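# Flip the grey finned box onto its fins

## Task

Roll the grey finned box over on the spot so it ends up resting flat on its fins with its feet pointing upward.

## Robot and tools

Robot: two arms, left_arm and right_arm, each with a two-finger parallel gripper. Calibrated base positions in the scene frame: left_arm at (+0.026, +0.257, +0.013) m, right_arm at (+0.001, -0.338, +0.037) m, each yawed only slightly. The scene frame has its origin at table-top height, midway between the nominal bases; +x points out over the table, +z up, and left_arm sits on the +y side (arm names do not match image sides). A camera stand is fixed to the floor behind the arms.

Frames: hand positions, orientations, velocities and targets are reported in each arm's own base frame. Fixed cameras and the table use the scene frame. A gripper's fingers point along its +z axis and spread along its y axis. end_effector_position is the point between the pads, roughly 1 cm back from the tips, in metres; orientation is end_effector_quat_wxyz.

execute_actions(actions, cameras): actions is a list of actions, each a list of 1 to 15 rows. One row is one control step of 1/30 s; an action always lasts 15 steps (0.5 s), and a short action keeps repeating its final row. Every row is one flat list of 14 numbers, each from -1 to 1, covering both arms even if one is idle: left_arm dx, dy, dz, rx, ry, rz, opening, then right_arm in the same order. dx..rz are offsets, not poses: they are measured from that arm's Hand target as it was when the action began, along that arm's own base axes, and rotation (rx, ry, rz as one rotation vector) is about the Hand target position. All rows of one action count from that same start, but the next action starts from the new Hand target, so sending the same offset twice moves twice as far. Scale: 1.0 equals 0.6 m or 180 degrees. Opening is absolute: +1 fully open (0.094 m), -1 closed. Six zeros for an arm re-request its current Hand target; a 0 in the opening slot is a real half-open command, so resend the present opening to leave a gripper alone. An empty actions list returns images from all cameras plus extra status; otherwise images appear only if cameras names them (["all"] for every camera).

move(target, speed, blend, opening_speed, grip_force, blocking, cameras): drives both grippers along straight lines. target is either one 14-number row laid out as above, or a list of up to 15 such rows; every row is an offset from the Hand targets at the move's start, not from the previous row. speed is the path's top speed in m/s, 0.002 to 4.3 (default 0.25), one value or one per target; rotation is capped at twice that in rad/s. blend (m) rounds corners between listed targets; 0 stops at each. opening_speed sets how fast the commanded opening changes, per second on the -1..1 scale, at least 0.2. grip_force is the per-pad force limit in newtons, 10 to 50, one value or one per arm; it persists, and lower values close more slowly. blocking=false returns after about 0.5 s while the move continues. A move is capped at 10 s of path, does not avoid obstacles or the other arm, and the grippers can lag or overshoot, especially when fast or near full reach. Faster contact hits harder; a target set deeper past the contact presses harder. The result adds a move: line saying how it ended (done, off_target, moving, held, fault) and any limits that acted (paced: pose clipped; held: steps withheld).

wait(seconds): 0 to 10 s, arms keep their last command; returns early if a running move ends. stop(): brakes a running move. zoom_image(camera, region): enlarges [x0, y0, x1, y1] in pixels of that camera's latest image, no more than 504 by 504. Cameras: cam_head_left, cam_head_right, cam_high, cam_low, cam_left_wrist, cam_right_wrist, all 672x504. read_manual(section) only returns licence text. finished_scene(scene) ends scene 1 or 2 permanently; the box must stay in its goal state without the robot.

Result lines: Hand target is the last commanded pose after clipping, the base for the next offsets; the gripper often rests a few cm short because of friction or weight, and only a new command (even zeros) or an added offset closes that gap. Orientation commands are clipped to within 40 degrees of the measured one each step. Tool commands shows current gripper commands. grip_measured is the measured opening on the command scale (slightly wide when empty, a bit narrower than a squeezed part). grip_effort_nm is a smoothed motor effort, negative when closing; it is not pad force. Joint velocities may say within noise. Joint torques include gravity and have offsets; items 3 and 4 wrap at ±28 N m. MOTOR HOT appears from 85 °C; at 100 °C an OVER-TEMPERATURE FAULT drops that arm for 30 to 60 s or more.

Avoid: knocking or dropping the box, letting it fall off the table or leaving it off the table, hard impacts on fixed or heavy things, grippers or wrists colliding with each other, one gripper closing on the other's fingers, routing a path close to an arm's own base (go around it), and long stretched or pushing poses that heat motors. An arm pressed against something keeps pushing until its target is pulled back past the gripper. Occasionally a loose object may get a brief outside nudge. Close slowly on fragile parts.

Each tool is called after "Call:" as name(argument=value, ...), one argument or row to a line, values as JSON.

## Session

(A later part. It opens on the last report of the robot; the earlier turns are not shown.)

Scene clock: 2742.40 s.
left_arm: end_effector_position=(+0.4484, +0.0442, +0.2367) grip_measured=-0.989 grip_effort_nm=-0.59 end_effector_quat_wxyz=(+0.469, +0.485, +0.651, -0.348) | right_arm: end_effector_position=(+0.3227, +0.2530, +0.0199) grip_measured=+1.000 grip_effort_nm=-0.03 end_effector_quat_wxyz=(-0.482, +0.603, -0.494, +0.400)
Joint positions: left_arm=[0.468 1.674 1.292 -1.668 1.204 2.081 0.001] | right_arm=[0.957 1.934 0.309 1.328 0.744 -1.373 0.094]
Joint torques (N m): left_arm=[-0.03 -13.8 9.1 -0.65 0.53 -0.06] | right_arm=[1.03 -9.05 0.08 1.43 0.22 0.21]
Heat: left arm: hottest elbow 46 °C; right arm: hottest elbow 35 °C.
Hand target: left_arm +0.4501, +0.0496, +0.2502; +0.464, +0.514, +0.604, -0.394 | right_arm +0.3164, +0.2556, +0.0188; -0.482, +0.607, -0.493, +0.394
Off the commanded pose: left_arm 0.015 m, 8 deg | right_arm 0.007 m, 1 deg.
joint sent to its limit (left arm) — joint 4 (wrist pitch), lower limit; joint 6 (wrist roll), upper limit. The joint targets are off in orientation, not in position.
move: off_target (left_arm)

Call:
execute_actions(
  actions=[],
  cameras=["all"],
)

Scene clock: 2787.13 s.
left_arm: end_effector_position=(+0.4484, +0.0442, +0.2367) grip_measured=-0.989 grip_effort_nm=-0.59 end_effector_quat_wxyz=(+0.469, +0.485, +0.651, -0.348) | right_arm: end_effector_position=(+0.3227, +0.2529, +0.0198) grip_measured=+1.000 grip_effort_nm=-0.03 end_effector_quat_wxyz=(-0.482, +0.603, -0.494, +0.400)
Joint positions: left_arm=[0.468 1.674 1.292 -1.668 1.204 2.081 0.001] | right_arm=[0.957 1.934 0.309 1.328 0.744 -1.373 0.094]
Joint velocities: within noise
Joint torques (N m): left_arm=[-0.15 -13.68 9.06 -0.66 0.53 -0.06] | right_arm=[0.44 -9.41 0.06 1.43 0.22 0.21]
Heat: left arm: hottest elbow 46 °C; right arm: hottest elbow 34 °C.
Hand target: left_arm +0.4501, +0.0496, +0.2502; +0.464, +0.514, +0.604, -0.394 | right_arm +0.3164, +0.2555, +0.0188; -0.482, +0.607, -0.493, +0.394
Tool commands: left_gripper/opening=-1.0 right_gripper/opening=+1.0
Off the commanded pose: left_arm 0.015 m, 8 deg | right_arm 0.007 m, 1 deg.

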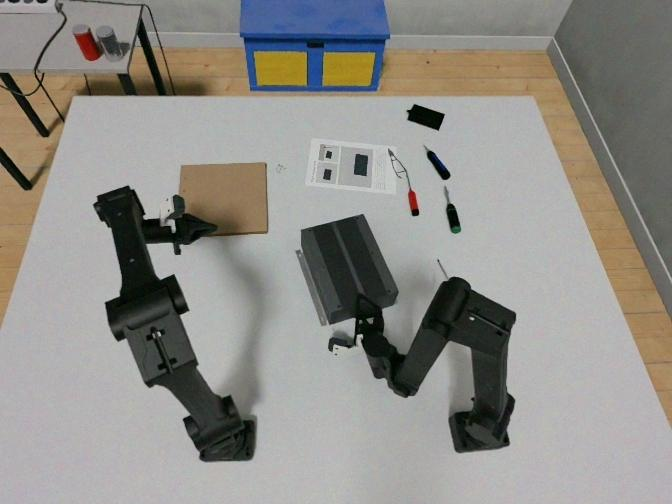

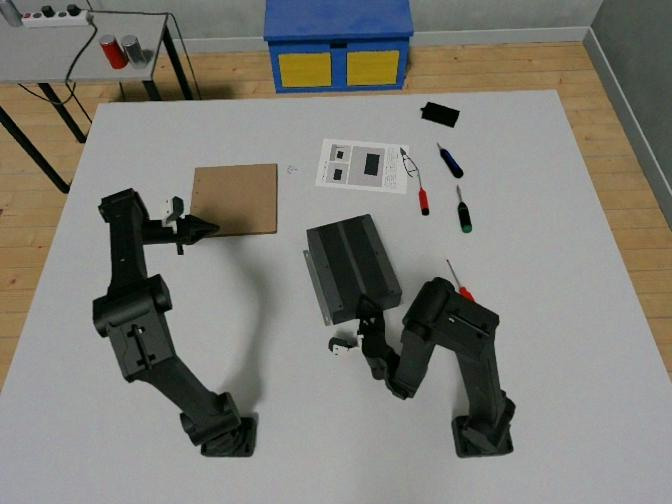

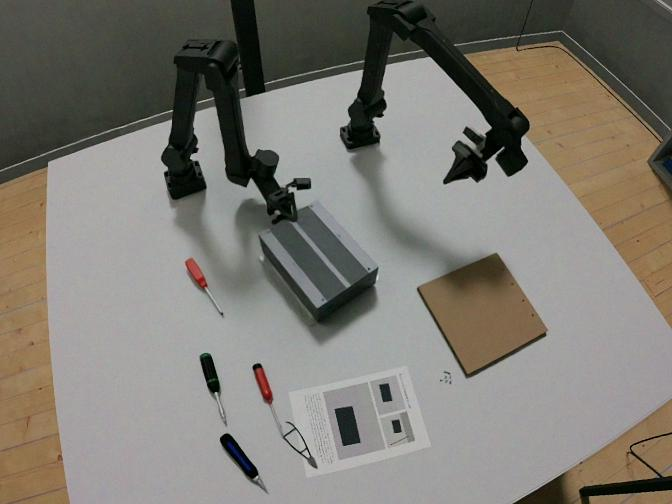

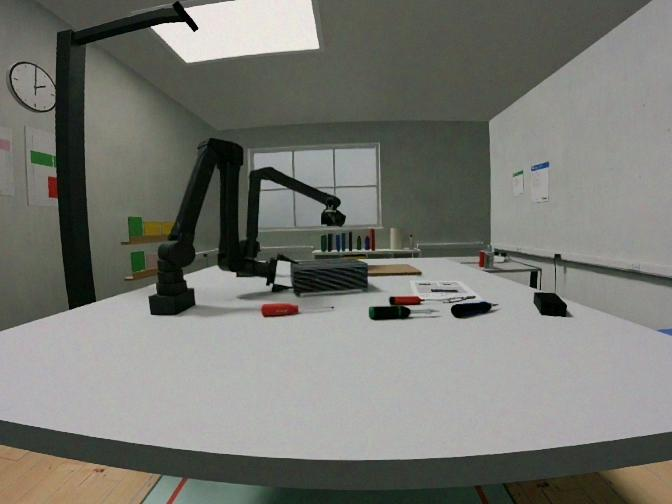

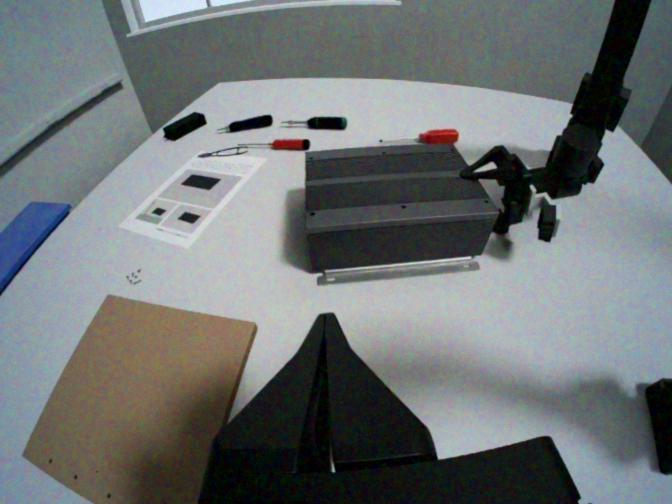

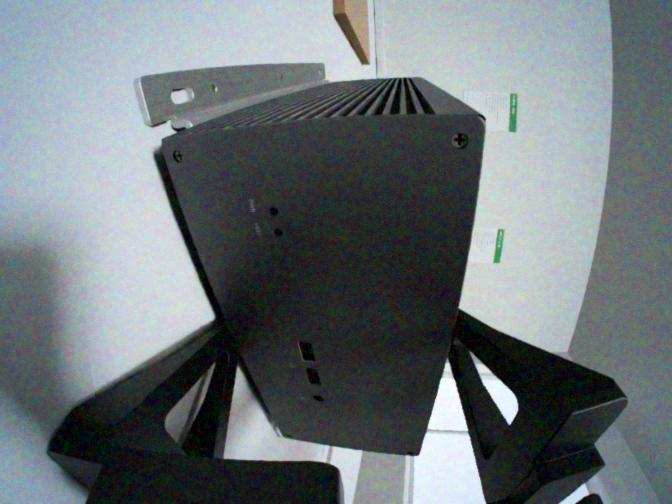

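Call:
zoom_image(
  camera="cam_high",
  region=[230, 180, 400, 330],
)

Call:
zoom_image(
  camera="cam_left_wrist",
  region=[280, 120, 560, 300],
)

Call:
zoom_image(
  camera="cam_low",
  region=[220, 230, 400, 320],
)

Scaled by 2.965.

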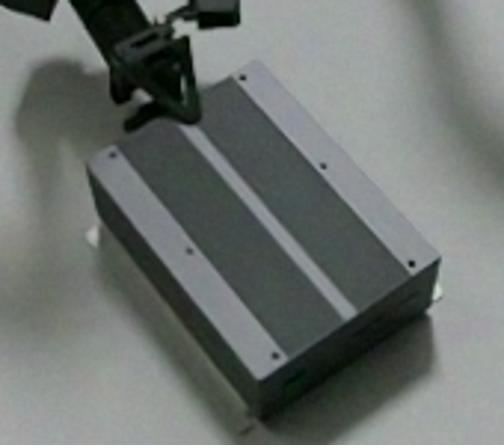

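Scaled by 1.800 from the camera's 672x504 image, which has a finer 960x720 frame.

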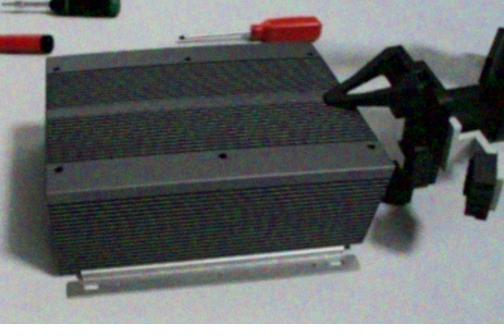

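Scaled by 2.800.

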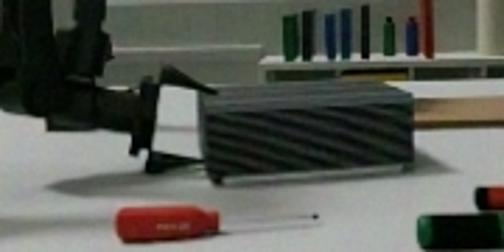

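Call:
move(
  target=[0,0,0,0,0,0,-1, 0.014,0.003,-0.0025,0,0,0,1],
  speed=0.03,
  cameras=["cam_right_wrist"],
)

Scene clock: 2842.47 s.
left_arm: end_effector_position=(+0.4484, +0.0442, +0.2367) grip_measured=-0.989 grip_effort_nm=-0.58 end_effector_quat_wxyz=(+0.469, +0.485, +0.651, -0.348) | right_arm: end_effector_position=(+0.3227, +0.2535, +0.0197) grip_measured=+1.000 grip_effort_nm=-0.03 end_effector_quat_wxyz=(-0.482, +0.604, -0.493, +0.399)
Joint positions: left_arm=[0.468 1.674 1.292 -1.668 1.204 2.081 0.001] | right_arm=[0.957 1.934 0.31 1.327 0.741 -1.373 0.094]
Joint torques (N m): left_arm=[-0.15 -13.68 9.07 -0.62 0.54 -0.07] | right_arm=[-1.03 -8.82 1.31 1.22 -0.48 0.13]
Heat: left arm: hottest elbow 46 °C; right arm: hottest elbow 33 °C.
Hand target: left_arm +0.4501, +0.0496, +0.2502; +0.464, +0.514, +0.604, -0.394 | right_arm +0.3248, +0.2573, +0.0173; -0.482, +0.607, -0.493, +0.394
Off the commanded pose: left_arm 0.015 m, 8 deg | right_arm 0.005 m, 1 deg.
joint sent to its limit (left arm) — joint 4 (wrist pitch), lower limit; joint 6 (wrist roll), upper limit. The joint targets are off in orientation, not in position.
move: off_target (left_arm)
Images, in order (width x height): cam_right_wrist 672x504.

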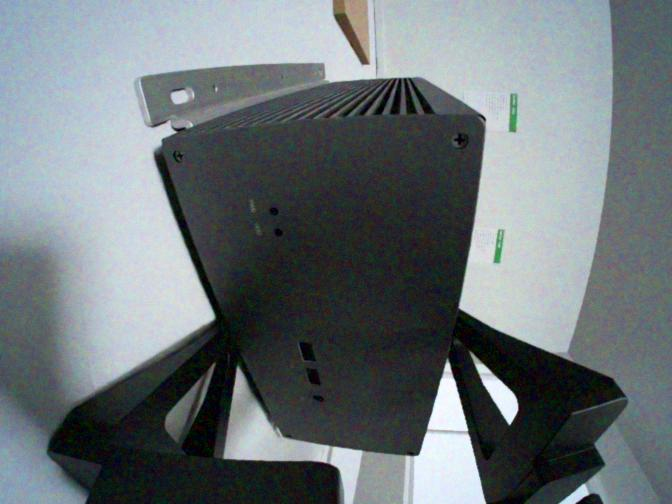

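Call:
move(
  target=[0,0,0,0,0,0,-1, 0.013,0.0026,0,0,0,0,1],
  speed=0.03,
)

Call:
move(
  target=[0,0,0,0,0,0,-1, 0.008,0.0016,0,0,0,0,1],
  speed=0.03,
  cameras=["cam_right_wrist"],
)

Scene clock: 2848.57 s.
left_arm: end_effector_position=(+0.4484, +0.0442, +0.2367) grip_measured=-0.989 grip_effort_nm=-0.59 end_effector_quat_wxyz=(+0.469, +0.485, +0.651, -0.348) | right_arm: end_effector_position=(+0.3241, +0.2528, +0.0198) grip_measured=+1.000 grip_effort_nm=-0.03 end_effector_quat_wxyz=(-0.483, +0.604, -0.494, +0.398)
Joint positions: left_arm=[0.468 1.674 1.292 -1.668 1.204 2.081 0.001] | right_arm=[0.951 1.932 0.31 1.327 0.733 -1.373 0.094]
Joint torques (N m): left_arm=[-0.09 -13.74 9.09 -0.66 0.54 -0.06] | right_arm=[-2.02 -8.18 2.67 0.99 -0.95 0.02]
Heat: left arm: hottest elbow 46 °C; right arm: hottest elbow 33 °C.
Hand target: left_arm +0.4501, +0.0496, +0.2502; +0.464, +0.514, +0.604, -0.394 | right_arm +0.3325, +0.2589, +0.0172; -0.482, +0.608, -0.493, +0.394
Off the commanded pose: left_arm 0.015 m, 8 deg | right_arm 0.011 m, 1 deg.
joint sent to its limit (left arm) — joint 4 (wrist pitch), lower limit; joint 6 (wrist roll), upper limit. The joint targets are off in orientation, not in position.
move: off_target (left_arm, right_arm)

Scene clock: 2849.37 s.
left_arm: end_effector_position=(+0.4484, +0.0442, +0.2367) grip_measured=-0.989 grip_effort_nm=-0.59 end_effector_quat_wxyz=(+0.469, +0.485, +0.651, -0.348) | right_arm: end_effector_position=(+0.3250, +0.2536, +0.0197) grip_measured=+1.000 grip_effort_nm=-0.03 end_effector_quat_wxyz=(-0.485, +0.606, -0.492, +0.394)
Joint positions: left_arm=[0.468 1.674 1.292 -1.668 1.204 2.081 0.001] | right_arm=[0.945 1.93 0.31 1.325 0.718 -1.374 0.094]
Joint torques (N m): left_arm=[-0.03 -13.68 9.09 -0.61 0.52 -0.07] | right_arm=[-2.73 -8.29 3.26 0.85 -0.74 -0.01]
Heat: left arm: hottest elbow 46 °C; right arm: hottest elbow 33 °C.
Hand target: left_arm +0.4501, +0.0496, +0.2502; +0.464, +0.514, +0.604, -0.394 | right_arm +0.3373, +0.2598, +0.0172; -0.482, +0.608, -0.493, +0.394
Off the commanded pose: left_arm 0.015 m, 8 deg | right_arm 0.014 m, 0 deg.
joint sent to its limit (left arm) — joint 4 (wrist pitch), lower limit; joint 6 (wrist roll), upper limit. The joint targets are off in orientation, not in position.
move: off_target (left_arm, right_arm)
Images, in order (width x height): cam_right_wrist 672x504.

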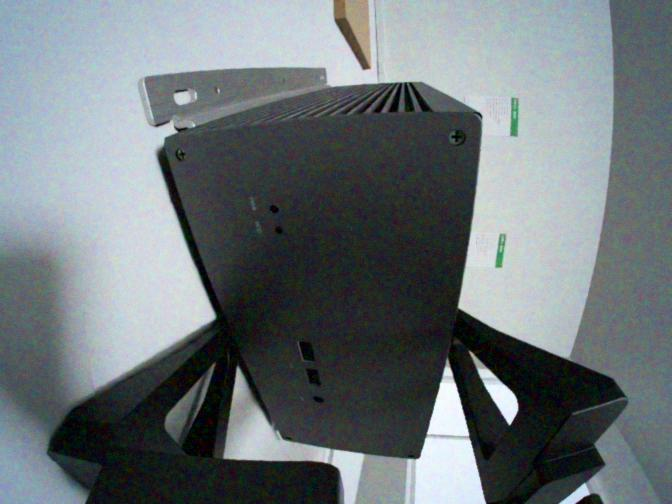

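Call:
move(
  target=[0,0,0,0,0,0,-1, 0.004,0.001,0.05,0,0,0,1],
  speed=0.05,
)

Call:
move(
  target=[0,0,0,0,0,0,-1, 0.006,0.0012,0.033,0,0,0,1],
  speed=0.05,
  cameras=["cam_right_wrist","cam_low"],
)

Scene clock: 2870.90 s.
left_arm: end_effector_position=(+0.4484, +0.0442, +0.2367) grip_measured=-0.989 grip_effort_nm=-0.58 end_effector_quat_wxyz=(+0.469, +0.485, +0.651, -0.348) | right_arm: end_effector_position=(+0.3276, +0.2543, +0.0265) grip_measured=+1.000 grip_effort_nm=-0.19 end_effector_quat_wxyz=(-0.466, +0.622, -0.498, +0.384)
Joint positions: left_arm=[0.468 1.674 1.292 -1.668 1.204 2.081 0.001] | right_arm=[0.933 1.818 0.311 1.147 0.693 -1.349 0.094]
Joint torques (N m): left_arm=[-0.09 -13.74 9.05 -0.58 0.54 -0.06] | right_arm=[-1.38 -11.81 3.21 2.26 0.15 -0.29]
Heat: left arm: hottest elbow 46 °C; right arm: hottest elbow 34 °C.
Hand target: left_arm +0.4501, +0.0496, +0.2502; +0.464, +0.514, +0.604, -0.394 | right_arm +0.3397, +0.2604, +0.0471; -0.482, +0.608, -0.494, +0.394
Off the commanded pose: left_arm 0.015 m, 8 deg | right_arm 0.025 m, 3 deg.
joint sent to its limit (left arm) — joint 4 (wrist pitch), lower limit; joint 6 (wrist roll), upper limit. The joint targets are off in orientation, not in position.
move: off_target (left_arm, right_arm)

Scene clock: 2871.97 s.
left_arm: end_effector_position=(+0.4484, +0.0442, +0.2367) grip_measured=-0.989 grip_effort_nm=-0.58 end_effector_quat_wxyz=(+0.469, +0.485, +0.651, -0.348) | right_arm: end_effector_position=(+0.3287, +0.2533, +0.0349) grip_measured=+1.000 grip_effort_nm=-0.19 end_effector_quat_wxyz=(-0.455, +0.631, -0.502, +0.378)
Joint positions: left_arm=[0.468 1.674 1.292 -1.668 1.204 2.081 0.001] | right_arm=[0.924 1.733 0.312 1.027 0.679 -1.336 0.094]
Joint torques (N m): left_arm=[-0.03 -13.63 9.1 -0.62 0.53 -0.06] | right_arm=[-1.9 -11.75 4.01 2.78 0.46 -0.41]
Heat: left arm: hottest elbow 46 °C; right arm: hottest elbow 34 °C.
Hand target: left_arm +0.4501, +0.0496, +0.2502; +0.464, +0.514, +0.604, -0.394 | right_arm +0.3433, +0.2612, +0.0670; -0.482, +0.608, -0.493, +0.394
Off the commanded pose: left_arm 0.015 m, 8 deg | right_arm 0.036 m, 4 deg.
joint sent to its limit (left arm) — joint 4 (wrist pitch), lower limit; joint 6 (wrist roll), upper limit. The joint targets are off in orientation, not in position.
move: off_target (left_arm, right_arm)
Images, in order (width x height): cam_low 672x504, cam_right_wrist 672x504.

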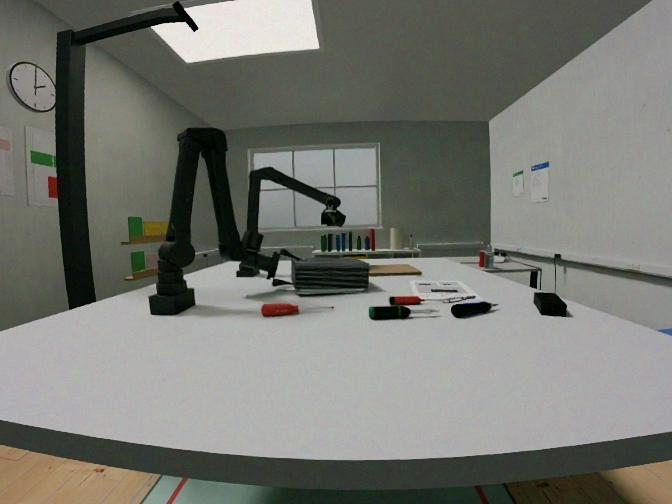

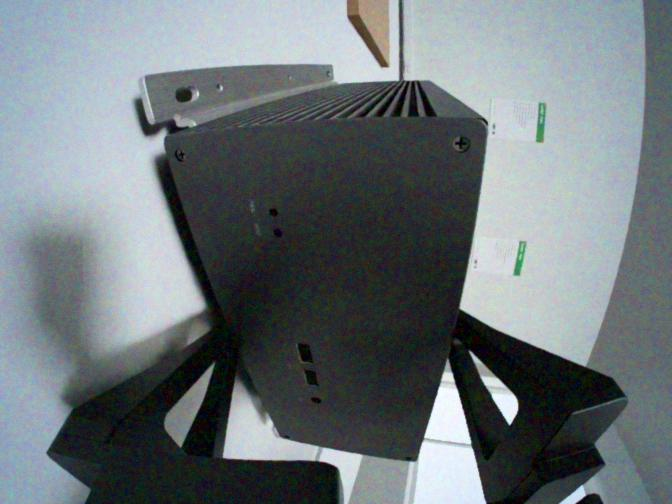

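Call:
move(
  target=[0,0,0,0,0,0,-1, 0.010,0.002,0.033,0.0063,-0.0327,0,1],
  speed=0.05,
  cameras=["cam_right_wrist","cam_low"],
)

Scene clock: 2880.93 s.
left_arm: end_effector_position=(+0.4484, +0.0442, +0.2367) grip_measured=-0.989 grip_effort_nm=-0.59 end_effector_quat_wxyz=(+0.469, +0.485, +0.651, -0.348) | right_arm: end_effector_position=(+0.3290, +0.2525, +0.0411) grip_measured=+1.000 grip_effort_nm=-0.18 end_effector_quat_wxyz=(-0.459, +0.637, -0.470, +0.404)
Joint positions: left_arm=[0.468 1.674 1.292 -1.668 1.204 2.081 0.001] | right_arm=[0.924 1.763 0.301 1.13 0.683 -1.443 0.094]
Joint torques (N m): left_arm=[-0.15 -13.86 9.06 -0.65 0.53 -0.06] | right_arm=[-2.14 -11.58 4.36 5.46 0.73 -0.23]
Heat: left arm: hottest elbow 46 °C; right arm: hottest elbow 34 °C.
Hand target: left_arm +0.4501, +0.0496, +0.2502; +0.464, +0.514, +0.604, -0.394 | right_arm +0.3494, +0.2623, +0.0868; -0.513, +0.582, -0.472, +0.420
Off the commanded pose: left_arm 0.015 m, 8 deg | right_arm 0.051 m, 9 deg.
joint sent to its limit (left arm) — joint 4 (wrist pitch), lower limit; joint 6 (wrist roll), upper limit. The joint targets are off in orientation, not in position.
move: off_target (left_arm, right_arm)
Images, in order (width x height): cam_low 672x504, cam_right_wrist 672x504.

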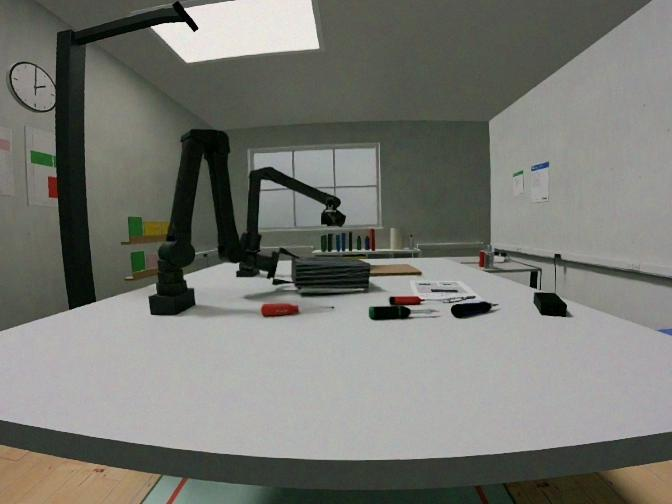

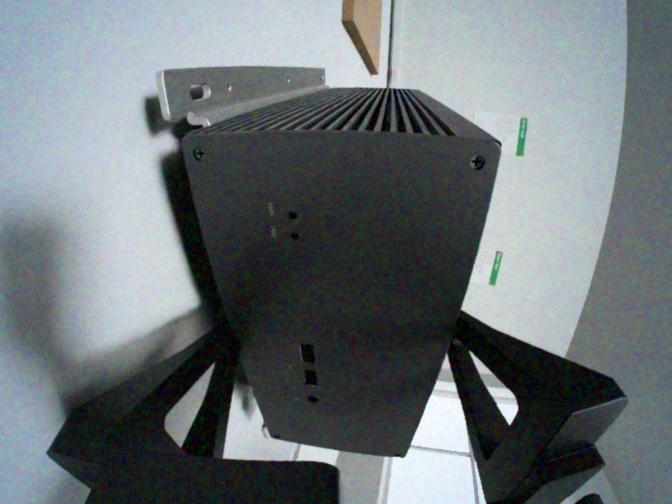

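Call:
move(
  target=[0,0,0,0,0,0,-1, 0.008,0.0016,0.04,0.0032,-0.0164,0,1],
  speed=0.05,
  cameras=["cam_right_wrist","cam_low"],
)

Scene clock: 2893.57 s.
left_arm: end_effector_position=(+0.4484, +0.0442, +0.2367) grip_measured=-0.989 grip_effort_nm=-0.59 end_effector_quat_wxyz=(+0.469, +0.485, +0.651, -0.348) | right_arm: end_effector_position=(+0.3310, +0.2512, +0.0500) grip_measured=+1.000 grip_effort_nm=-0.18 end_effector_quat_wxyz=(-0.461, +0.636, -0.457, +0.417)
Joint positions: left_arm=[0.468 1.674 1.292 -1.668 1.204 2.081 0.001] | right_arm=[0.918 1.75 0.296 1.155 0.683 -1.491 0.094]
Joint torques (N m): left_arm=[-0.15 -13.63 9.09 -0.64 0.53 -0.07] | right_arm=[-2.61 -14.15 4.89 5.59 0.53 -0.22]
Heat: left arm: hottest elbow 46 °C; right arm: hottest elbow 34 °C.
Hand target: left_arm +0.4501, +0.0496, +0.2502; +0.464, +0.514, +0.604, -0.394 | right_arm +0.3541, +0.2633, +0.1109; -0.527, +0.568, -0.461, +0.432
Off the commanded pose: left_arm 0.015 m, 8 deg | right_arm 0.066 m, 11 deg.
joint sent to its limit (left arm) — joint 4 (wrist pitch), lower limit; joint 6 (wrist roll), upper limit. The joint targets are off in orientation, not in position.
move: off_target (left_arm, right_arm)
Images, in order (width x height): cam_low 672x504, cam_right_wrist 672x504.

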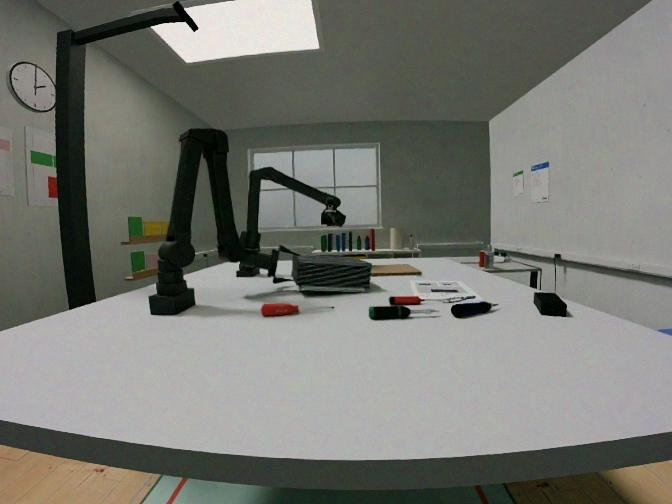

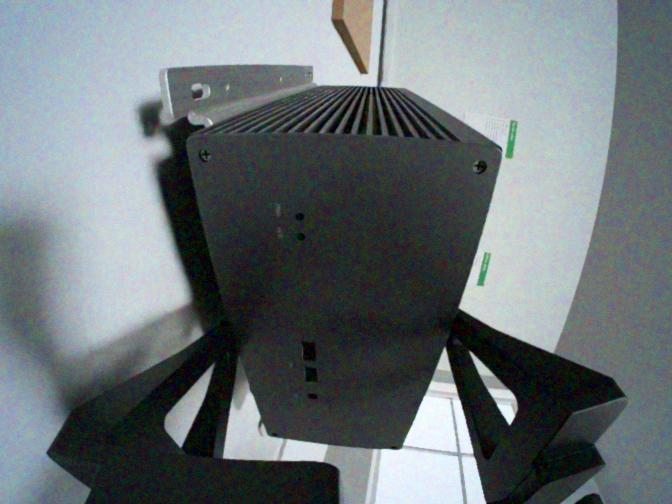

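Call:
move(
  target=[0,0,0,0,0,0,-1, 0.010,0.002,0.042,0.0032,-0.0164,0,1],
  speed=0.05,
  cameras=["cam_right_wrist","cam_low"],
)

Scene clock: 2899.30 s.
left_arm: end_effector_position=(+0.4484, +0.0442, +0.2367) grip_measured=-0.989 grip_effort_nm=-0.59 end_effector_quat_wxyz=(+0.469, +0.485, +0.651, -0.348) | right_arm: end_effector_position=(+0.3361, +0.2498, +0.0731) grip_measured=+1.000 grip_effort_nm=-0.18 end_effector_quat_wxyz=(-0.473, +0.625, -0.446, +0.431)
Joint positions: left_arm=[0.468 1.674 1.292 -1.668 1.204 2.081 0.001] | right_arm=[0.904 1.693 0.293 1.167 0.679 -1.542 0.094]
Joint torques (N m): left_arm=[-0.03 -13.74 9.09 -0.62 0.53 -0.07] | right_arm=[-2.26 -13.22 6.28 5.39 0.11 -0.15]
Heat: left arm: hottest elbow 46 °C; right arm: hottest elbow 34 °C.
Hand target: left_arm +0.4501, +0.0496, +0.2502; +0.464, +0.514, +0.604, -0.394 | right_arm +0.3602, +0.2645, +0.1360; -0.542, +0.554, -0.449, +0.444
Off the commanded pose: left_arm 0.015 m, 8 deg | right_arm 0.069 m, 11 deg.
joint sent to its limit (left arm) — joint 4 (wrist pitch), lower limit; joint 6 (wrist roll), upper limit. The joint targets are off in orientation, not in position.
move: off_target (left_arm, right_arm)
Images, in order (width x height): cam_low 672x504, cam_right_wrist 672x504.

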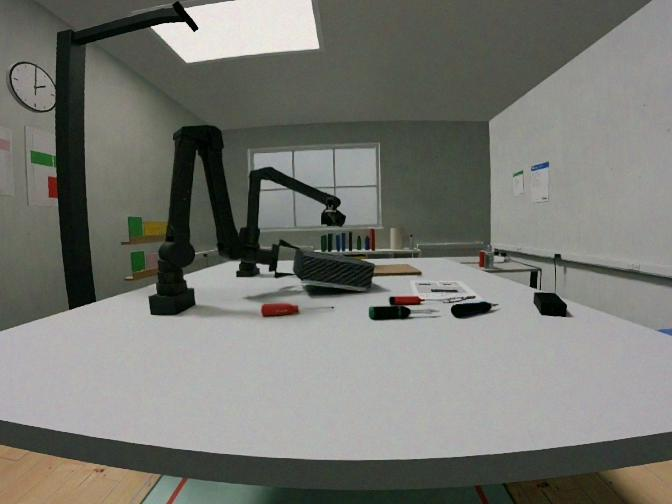

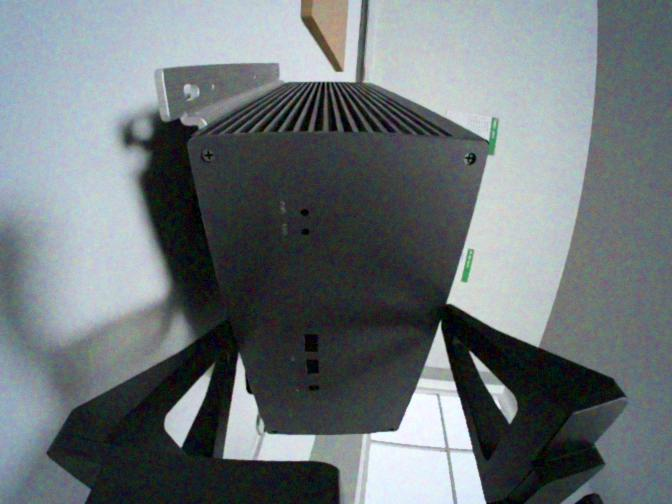

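Call:
move(
  target=[0,0,0,0,0,0,-1, 0.025,0.006,-0.003,0.032,0.0067,0.004,1],
  speed=0.04,
  cameras=["cam_right_wrist","cam_low"],
)

Scene clock: 2959.37 s.
left_arm: end_effector_position=(+0.4484, +0.0442, +0.2367) grip_measured=-0.989 grip_effort_nm=-0.58 end_effector_quat_wxyz=(+0.469, +0.485, +0.651, -0.348) | right_arm: end_effector_position=(+0.3422, +0.2462, +0.0722) grip_measured=+1.000 grip_effort_nm=-0.18 end_effector_quat_wxyz=(-0.494, +0.611, -0.468, +0.404)
Joint positions: left_arm=[0.468 1.674 1.292 -1.668 1.204 2.081 0.001] | right_arm=[0.869 1.693 0.291 1.172 0.625 -1.466 0.094]
Joint torques (N m): left_arm=[-0.15 -13.74 9.11 -0.61 0.53 -0.07] | right_arm=[-3.02 -12.16 8.16 5.07 0.23 0.08]
Heat: left arm: hottest elbow 46 °C; right arm: hottest elbow 37 °C.
Hand target: left_arm +0.4501, +0.0496, +0.2502; +0.464, +0.514, +0.604, -0.394 | right_arm +0.3752, +0.2681, +0.1342; -0.567, +0.534, -0.473, +0.412
Off the commanded pose: left_arm 0.015 m, 8 deg | right_arm 0.074 m, 12 deg.
joint sent to its limit (left arm) — joint 4 (wrist pitch), lower limit; joint 6 (wrist roll), upper limit. The joint targets are off in orientation, not in position.
move: off_target (left_arm, right_arm)
Images, in order (width x height): cam_low 672x504, cam_right_wrist 672x504.

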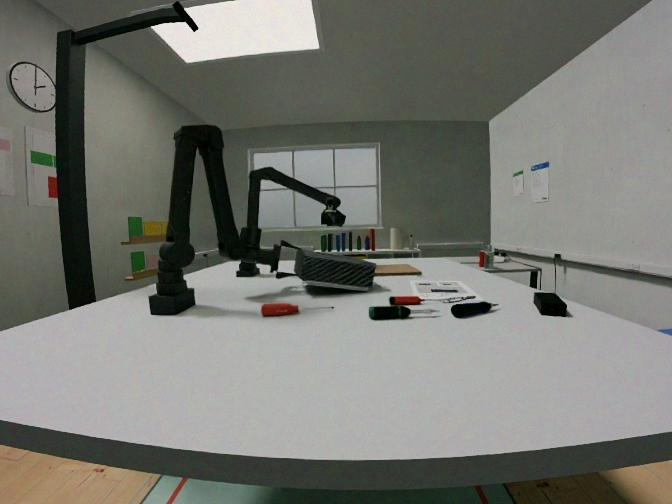

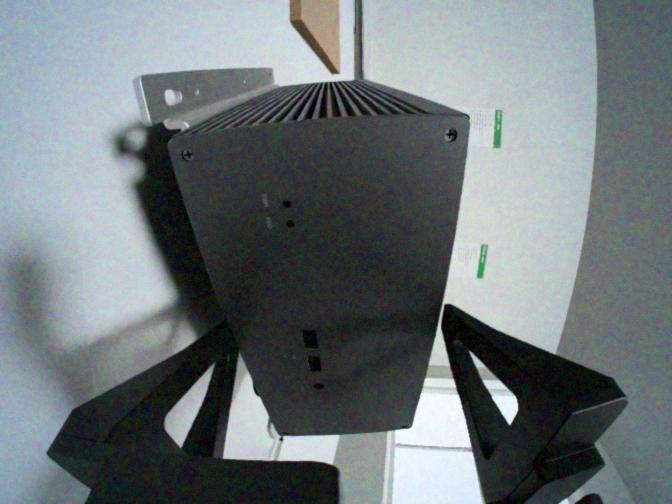

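Call:
move(
  target=[0,0,0,0,0,0,-1, 0,0,0,0,0,0,0.7],
  opening_speed=0.2,
  cameras=["cam_right_wrist","cam_low"],
)

Scene clock: 3082.73 s.
left_arm: end_effector_position=(+0.4484, +0.0442, +0.2367) grip_measured=-0.989 grip_effort_nm=-0.58 end_effector_quat_wxyz=(+0.469, +0.485, +0.651, -0.348) | right_arm: end_effector_position=(+0.3422, +0.2464, +0.0722) grip_measured=+0.898 grip_effort_nm=-1.04 end_effector_quat_wxyz=(-0.495, +0.611, -0.468, +0.403)
Joint positions: left_arm=[0.468 1.674 1.292 -1.668 1.204 2.081 0.001] | right_arm=[0.868 1.693 0.291 1.172 0.623 -1.465 0.089]
Joint torques (N m): left_arm=[-0.09 -13.68 9.1 -0.65 0.53 -0.06] | right_arm=[-2.67 -12.34 8.14 5.08 0.32 0.09]
Heat: left arm: hottest elbow 46 °C; right arm: hottest elbow 40 °C.
Hand target: left_arm +0.4501, +0.0496, +0.2502; +0.464, +0.514, +0.604, -0.394 | right_arm +0.3752, +0.2682, +0.1342; -0.567, +0.534, -0.473, +0.412
Off the commanded pose: left_arm 0.015 m, 8 deg | right_arm 0.074 m, 12 deg.
joint sent to its limit (left arm) — joint 4 (wrist pitch), lower limit; joint 6 (wrist roll), upper limit. The joint targets are off in orientation, not in position.
move: off_target (left_arm, right_arm)
Images, in order (width x height): cam_low 672x504, cam_right_wrist 672x504.

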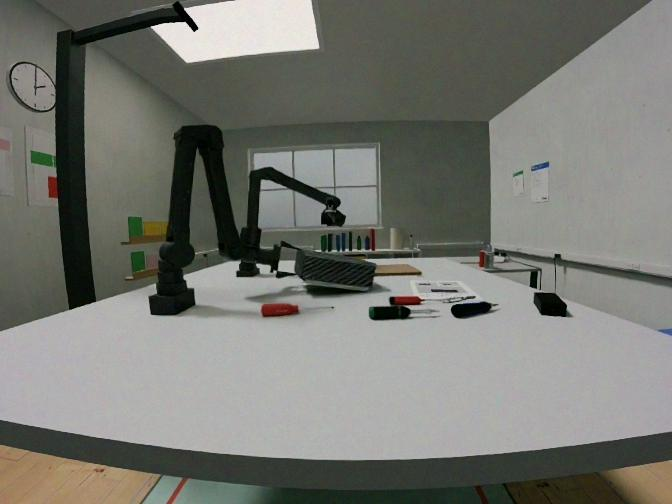

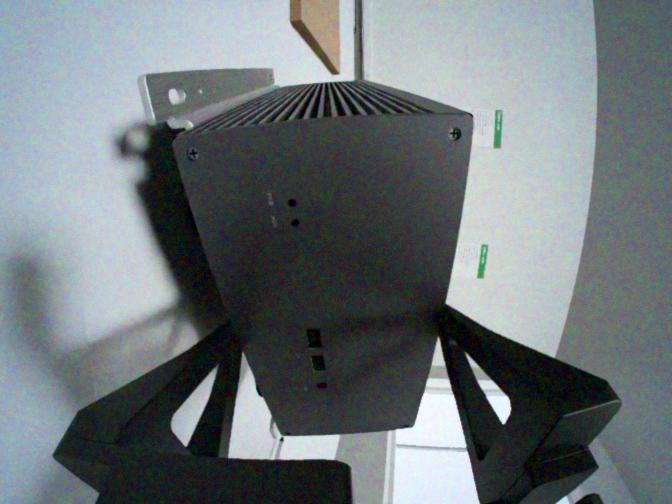

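Call:
move(
  target=[0,0,0,0,0,0,-1, -0.075,-0.025,0,0,0,0,0.7],
  speed=0.06,
  cameras=["cam_right_wrist"],
)

Scene clock: 3127.67 s.
left_arm: end_effector_position=(+0.4484, +0.0442, +0.2367) grip_measured=-0.989 grip_effort_nm=-0.58 end_effector_quat_wxyz=(+0.469, +0.485, +0.651, -0.348) | right_arm: end_effector_position=(+0.3221, +0.2363, +0.0713) grip_measured=+0.898 grip_effort_nm=-1.04 end_effector_quat_wxyz=(-0.489, +0.607, -0.473, +0.411)
Joint positions: left_arm=[0.468 1.674 1.292 -1.668 1.204 2.081 0.001] | right_arm=[0.915 1.679 0.242 1.196 0.69 -1.452 0.089]
Joint torques (N m): left_arm=[-0.03 -13.68 9.07 -0.65 0.53 -0.07] | right_arm=[0.38 -13.57 4.12 5.96 1.05 0.05]
Heat: left arm: hottest elbow 46 °C; right arm: hottest elbow 40 °C.
Hand target: left_arm +0.4501, +0.0496, +0.2502; +0.464, +0.514, +0.604, -0.394 | right_arm +0.3301, +0.2531, +0.1342; -0.567, +0.534, -0.473, +0.412
Off the commanded pose: left_arm 0.015 m, 8 deg | right_arm 0.066 m, 12 deg.
joint sent to its limit (left arm) — joint 4 (wrist pitch), lower limit; joint 6 (wrist roll), upper limit. The joint targets are off in orientation, not in position.
move: off_target (left_arm, right_arm)
Images, in order (width x height): cam_right_wrist 672x504.

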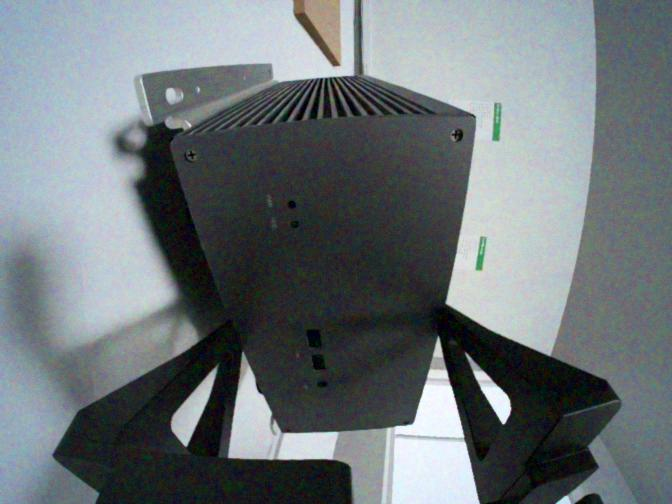

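Call:
move(
  target=[0,0,0,0,0,0,-1, -0.042,-0.0085,0,0,0,0,0.7],
  speed=0.06,
  cameras=["cam_right_wrist","cam_head_left"],
)

Scene clock: 3139.50 s.
left_arm: end_effector_position=(+0.4484, +0.0442, +0.2367) grip_measured=-0.989 grip_effort_nm=-0.59 end_effector_quat_wxyz=(+0.469, +0.485, +0.651, -0.348) | right_arm: end_effector_position=(+0.2976, +0.2289, +0.0713) grip_measured=+0.898 grip_effort_nm=-1.04 end_effector_quat_wxyz=(-0.488, +0.606, -0.473, +0.412)
Joint positions: left_arm=[0.468 1.674 1.292 -1.668 1.204 2.081 0.001] | right_arm=[0.981 1.656 0.19 1.21 0.758 -1.431 0.089]
Joint torques (N m): left_arm=[-0.15 -13.68 9.07 -0.66 0.53 -0.07] | right_arm=[1.08 -12.75 4.12 6.19 1.1 -0.12]
Heat: left arm: hottest elbow 46 °C; right arm: hottest elbow 39 °C.
Hand target: left_arm +0.4501, +0.0496, +0.2502; +0.464, +0.514, +0.604, -0.394 | right_arm +0.3050, +0.2481, +0.1342; -0.567, +0.534, -0.473, +0.412
Off the commanded pose: left_arm 0.015 m, 8 deg | right_arm 0.066 m, 12 deg.
joint sent to its limit (left arm) — joint 4 (wrist pitch), lower limit; joint 6 (wrist roll), upper limit. The joint targets are off in orientation, not in position.
move: off_target (left_arm, right_arm)
Images, in order (width x height): cam_head_left 672x504, cam_right_wrist 672x504.

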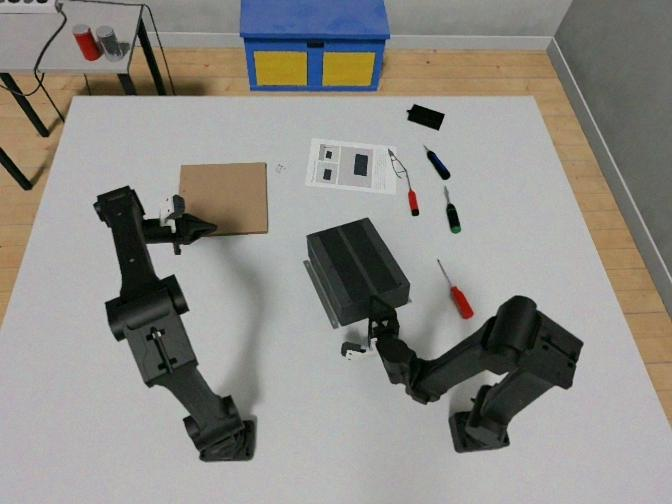

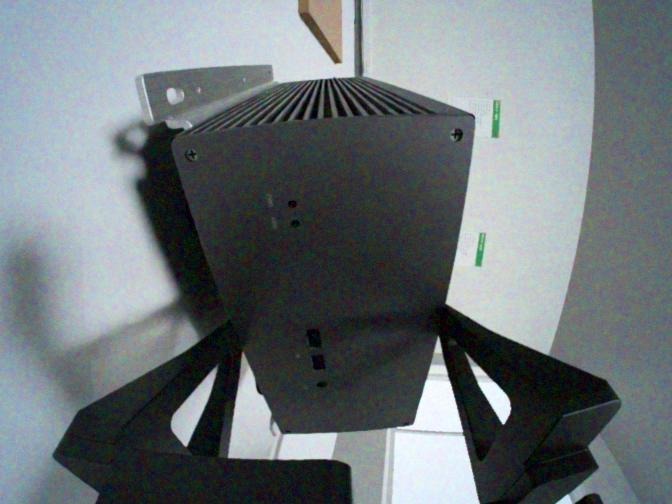

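Call:
move(
  target=[0,0,0,0,0,0,-1, 0.045,0.0125,0.0567,-0.0142,0.0514,0,0.7],
  speed=0.05,
  cameras=["cam_right_wrist","cam_low"],
)

Scene clock: 3167.43 s.
left_arm: end_effector_position=(+0.4484, +0.0442, +0.2367) grip_measured=-0.989 grip_effort_nm=-0.58 end_effector_quat_wxyz=(+0.469, +0.485, +0.651, -0.348) | right_arm: end_effector_position=(+0.3007, +0.2266, +0.1021) grip_measured=+0.898 grip_effort_nm=-1.04 end_effector_quat_wxyz=(-0.445, +0.644, -0.496, +0.377)
Joint positions: left_arm=[0.468 1.674 1.292 -1.668 1.204 2.081 0.001] | right_arm=[0.944 1.245 0.24 0.579 0.685 -1.337 0.089]
Joint torques (N m): left_arm=[-0.03 -13.86 9.09 -0.61 0.53 -0.07] | right_arm=[-1.96 -8.59 12.27 3.38 0.69 0.25]
Heat: left arm: hottest elbow 46 °C; right arm: hottest elbow 38 °C.
Hand target: left_arm +0.4501, +0.0496, +0.2502; +0.464, +0.514, +0.604, -0.394 | right_arm +0.3320, +0.2556, +0.1683; -0.515, +0.578, -0.508, +0.378
Off the commanded pose: left_arm 0.015 m, 8 deg | right_arm 0.079 m, 11 deg.
joint sent to its limit (left arm) — joint 4 (wrist pitch), lower limit; joint 6 (wrist roll), upper limit. The joint targets are off in orientation, not in position.
move: off_target (left_arm, right_arm)
Images, in order (width x height): cam_low 672x504, cam_right_wrist 672x504.

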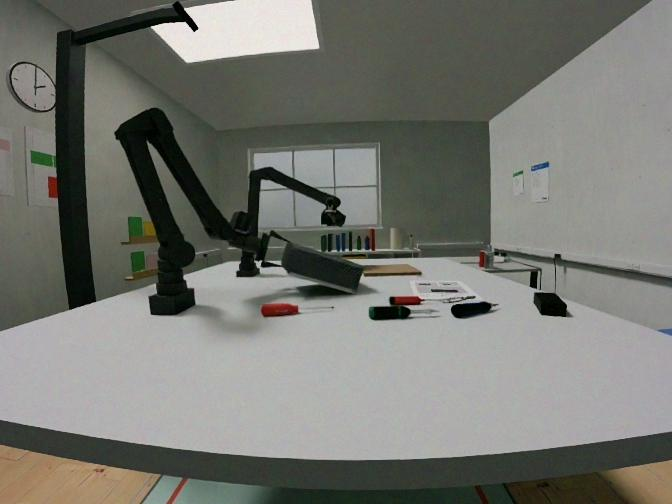

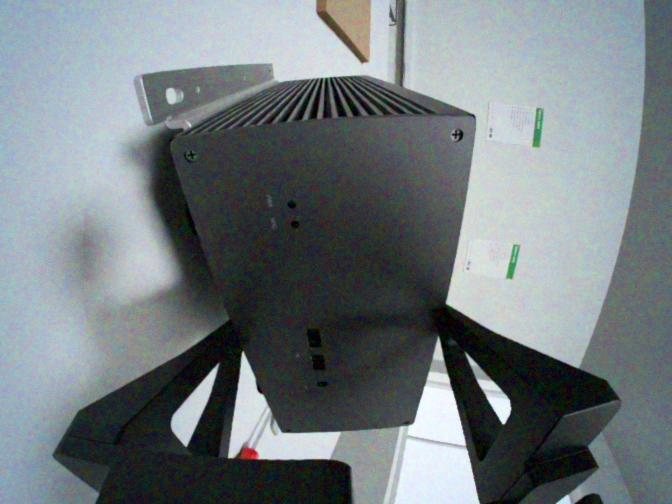

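Call:
move(
  target=[0,0,0,0,0,0,-1, 0.052,0.0145,0.0633,-0.0169,0.061,0,0.7],
  speed=0.05,
  cameras=["cam_right_wrist","cam_low"],
)

Scene clock: 3183.27 s.
left_arm: end_effector_position=(+0.4484, +0.0442, +0.2367) grip_measured=-0.989 grip_effort_nm=-0.59 end_effector_quat_wxyz=(+0.469, +0.485, +0.651, -0.348) | right_arm: end_effector_position=(+0.3293, +0.2401, +0.1396) grip_measured=+0.897 grip_effort_nm=-1.04 end_effector_quat_wxyz=(-0.383, +0.680, -0.530, +0.333)
Joint positions: left_arm=[0.468 1.674 1.292 -1.668 1.204 2.081 0.001] | right_arm=[0.866 1.11 0.454 0.039 0.576 -1.255 0.089]
Joint torques (N m): left_arm=[-0.03 -13.68 9.06 -0.65 0.53 -0.07] | right_arm=[-2.02 -6.3 15.02 2.61 0.27 0.35]
Heat: left arm: hottest elbow 46 °C; right arm: hottest elbow 41 °C.
Hand target: left_arm +0.4501, +0.0496, +0.2502; +0.464, +0.514, +0.604, -0.394 | right_arm +0.3631, +0.2643, +0.2062; -0.449, +0.625, -0.545, +0.334
Off the commanded pose: left_arm 0.015 m, 8 deg | right_arm 0.079 m, 10 deg.
joint sent to its limit (left arm) — joint 4 (wrist pitch), lower limit; joint 6 (wrist roll), upper limit. The joint targets are off in orientation, not in position.
move: off_target (left_arm, right_arm)
Images, in order (width x height): cam_low 672x504, cam_right_wrist 672x504.

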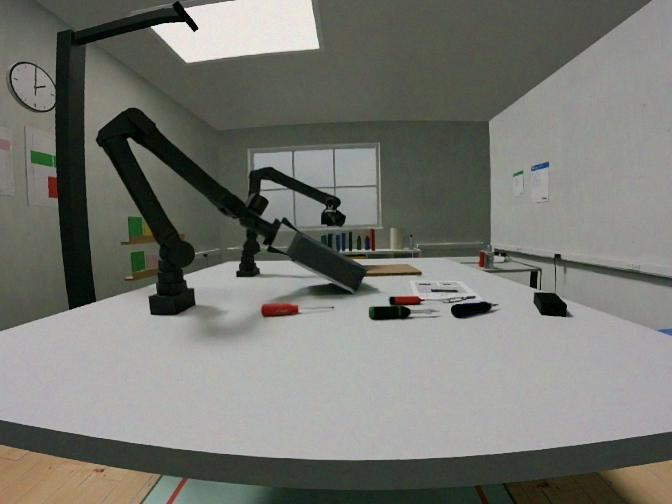

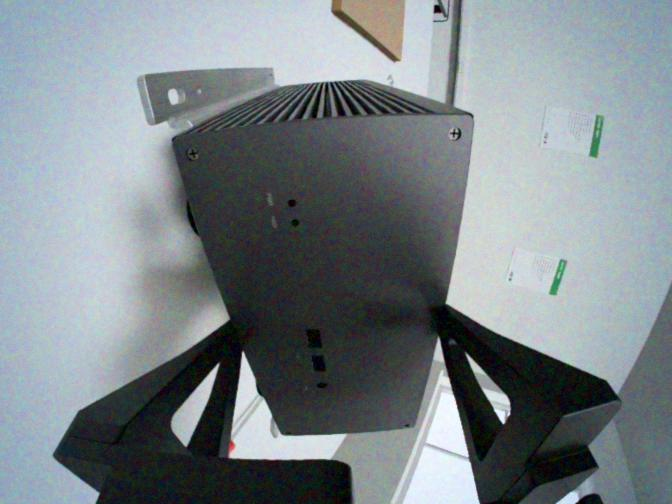

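Call:
move(
  target=[0,0,0,0,0,0,-1, 0.0686,0.019,0.0333,-0.0203,0.0733,0,0.7],
  speed=0.05,
  cameras=["cam_right_wrist","cam_low"],
)

Scene clock: 3203.20 s.
left_arm: end_effector_position=(+0.4484, +0.0442, +0.2367) grip_measured=-0.989 grip_effort_nm=-0.59 end_effector_quat_wxyz=(+0.469, +0.485, +0.651, -0.348) | right_arm: end_effector_position=(+0.3720, +0.2588, +0.1762) grip_measured=+0.897 grip_effort_nm=-1.04 end_effector_quat_wxyz=(-0.313, +0.711, -0.567, +0.274)
Joint positions: left_arm=[0.468 1.674 1.292 -1.668 1.204 2.081 0.001] | right_arm=[0.772 1.183 0.742 -0.366 0.436 -1.201 0.089]
Joint torques (N m): left_arm=[-0.21 -13.68 9.06 -0.61 0.53 -0.06] | right_arm=[-2.14 -7.36 14.75 2.39 0.08 0.35]
Heat: left arm: hottest elbow 46 °C; right arm: hottest elbow 50 °C.
Hand target: left_arm +0.4501, +0.0496, +0.2502; +0.464, +0.514, +0.604, -0.394 | right_arm +0.4043, +0.2756, +0.2262; -0.363, +0.673, -0.582, +0.277
Off the commanded pose: left_arm 0.015 m, 8 deg | right_arm 0.062 m, 7 deg.
joint sent to its limit (left arm) — joint 4 (wrist pitch), lower limit; joint 6 (wrist roll), upper limit. The joint targets are off in orientation, not in position.
move: off_target (left_arm, right_arm)
Images, in order (width x height): cam_low 672x504, cam_right_wrist 672x504.

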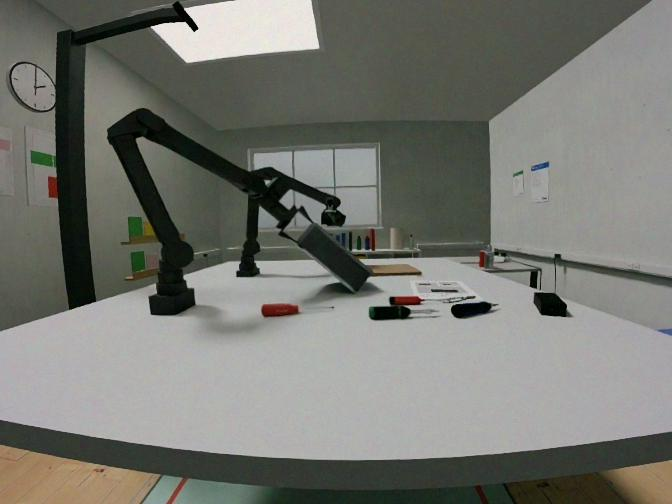

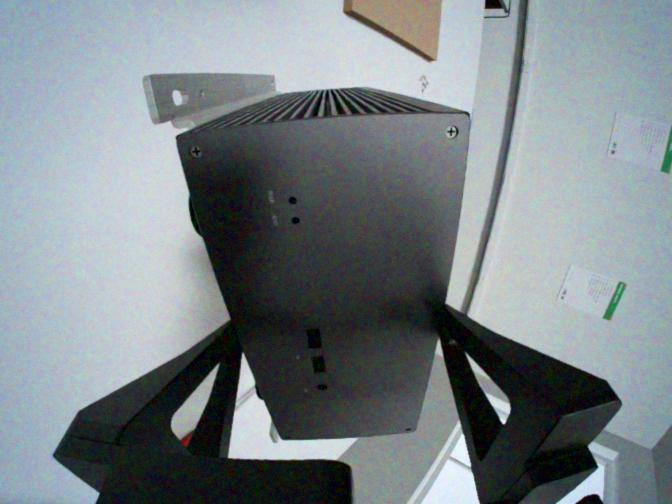

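Call:
move(
  target=[0,0,0,0,0,0,-1, 0.0675,0.0187,0.0217,-0.0227,0.0819,0,0.7],
  speed=0.05,
  cameras=["cam_right_wrist","cam_low"],
)

Scene clock: 3220.23 s.
left_arm: end_effector_position=(+0.4484, +0.0442, +0.2367) grip_measured=-0.989 grip_effort_nm=-0.58 end_effector_quat_wxyz=(+0.469, +0.485, +0.651, -0.348) | right_arm: end_effector_position=(+0.4228, +0.2731, +0.2066) grip_measured=+0.897 grip_effort_nm=-1.04 end_effector_quat_wxyz=(-0.222, +0.744, -0.593, +0.213)
Joint positions: left_arm=[0.468 1.674 1.292 -1.668 1.204 2.081 0.001] | right_arm=[0.679 1.355 1.078 -0.741 0.308 -1.205 0.089]
Joint torques (N m): left_arm=[-0.09 -13.8 9.1 -0.65 0.53 -0.08] | right_arm=[-1.73 -8.76 13.63 1.85 -0.41 0.6]
Heat: left arm: hottest elbow 46 °C; right arm: hottest elbow 54 °C.
Hand target: left_arm +0.4501, +0.0496, +0.2502; +0.464, +0.514, +0.604, -0.394 | right_arm +0.4449, +0.2869, +0.2393; -0.261, +0.715, -0.613, +0.210
Off the commanded pose: left_arm 0.015 m, 8 deg | right_arm 0.042 m, 6 deg.
joint sent to its limit (left arm) — joint 4 (wrist pitch), lower limit; joint 6 (wrist roll), upper limit. The joint targets are off in orientation, not in position.
move: off_target (left_arm, right_arm)
Images, in order (width x height): cam_low 672x504, cam_right_wrist 672x504.

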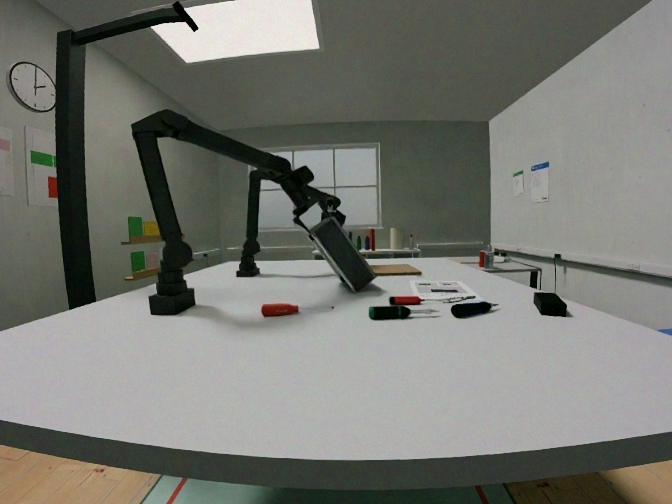

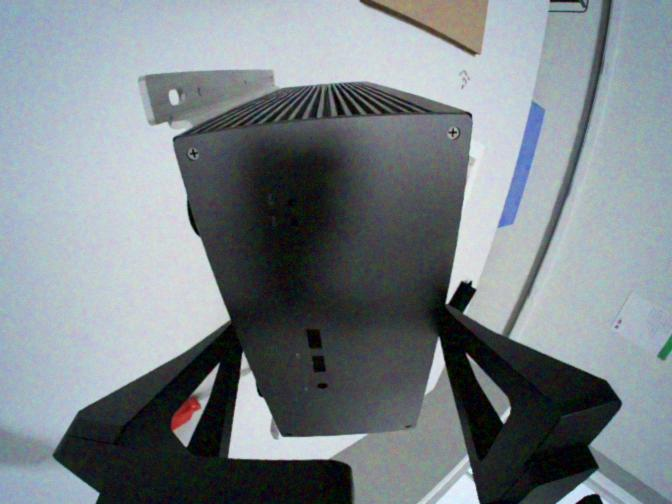

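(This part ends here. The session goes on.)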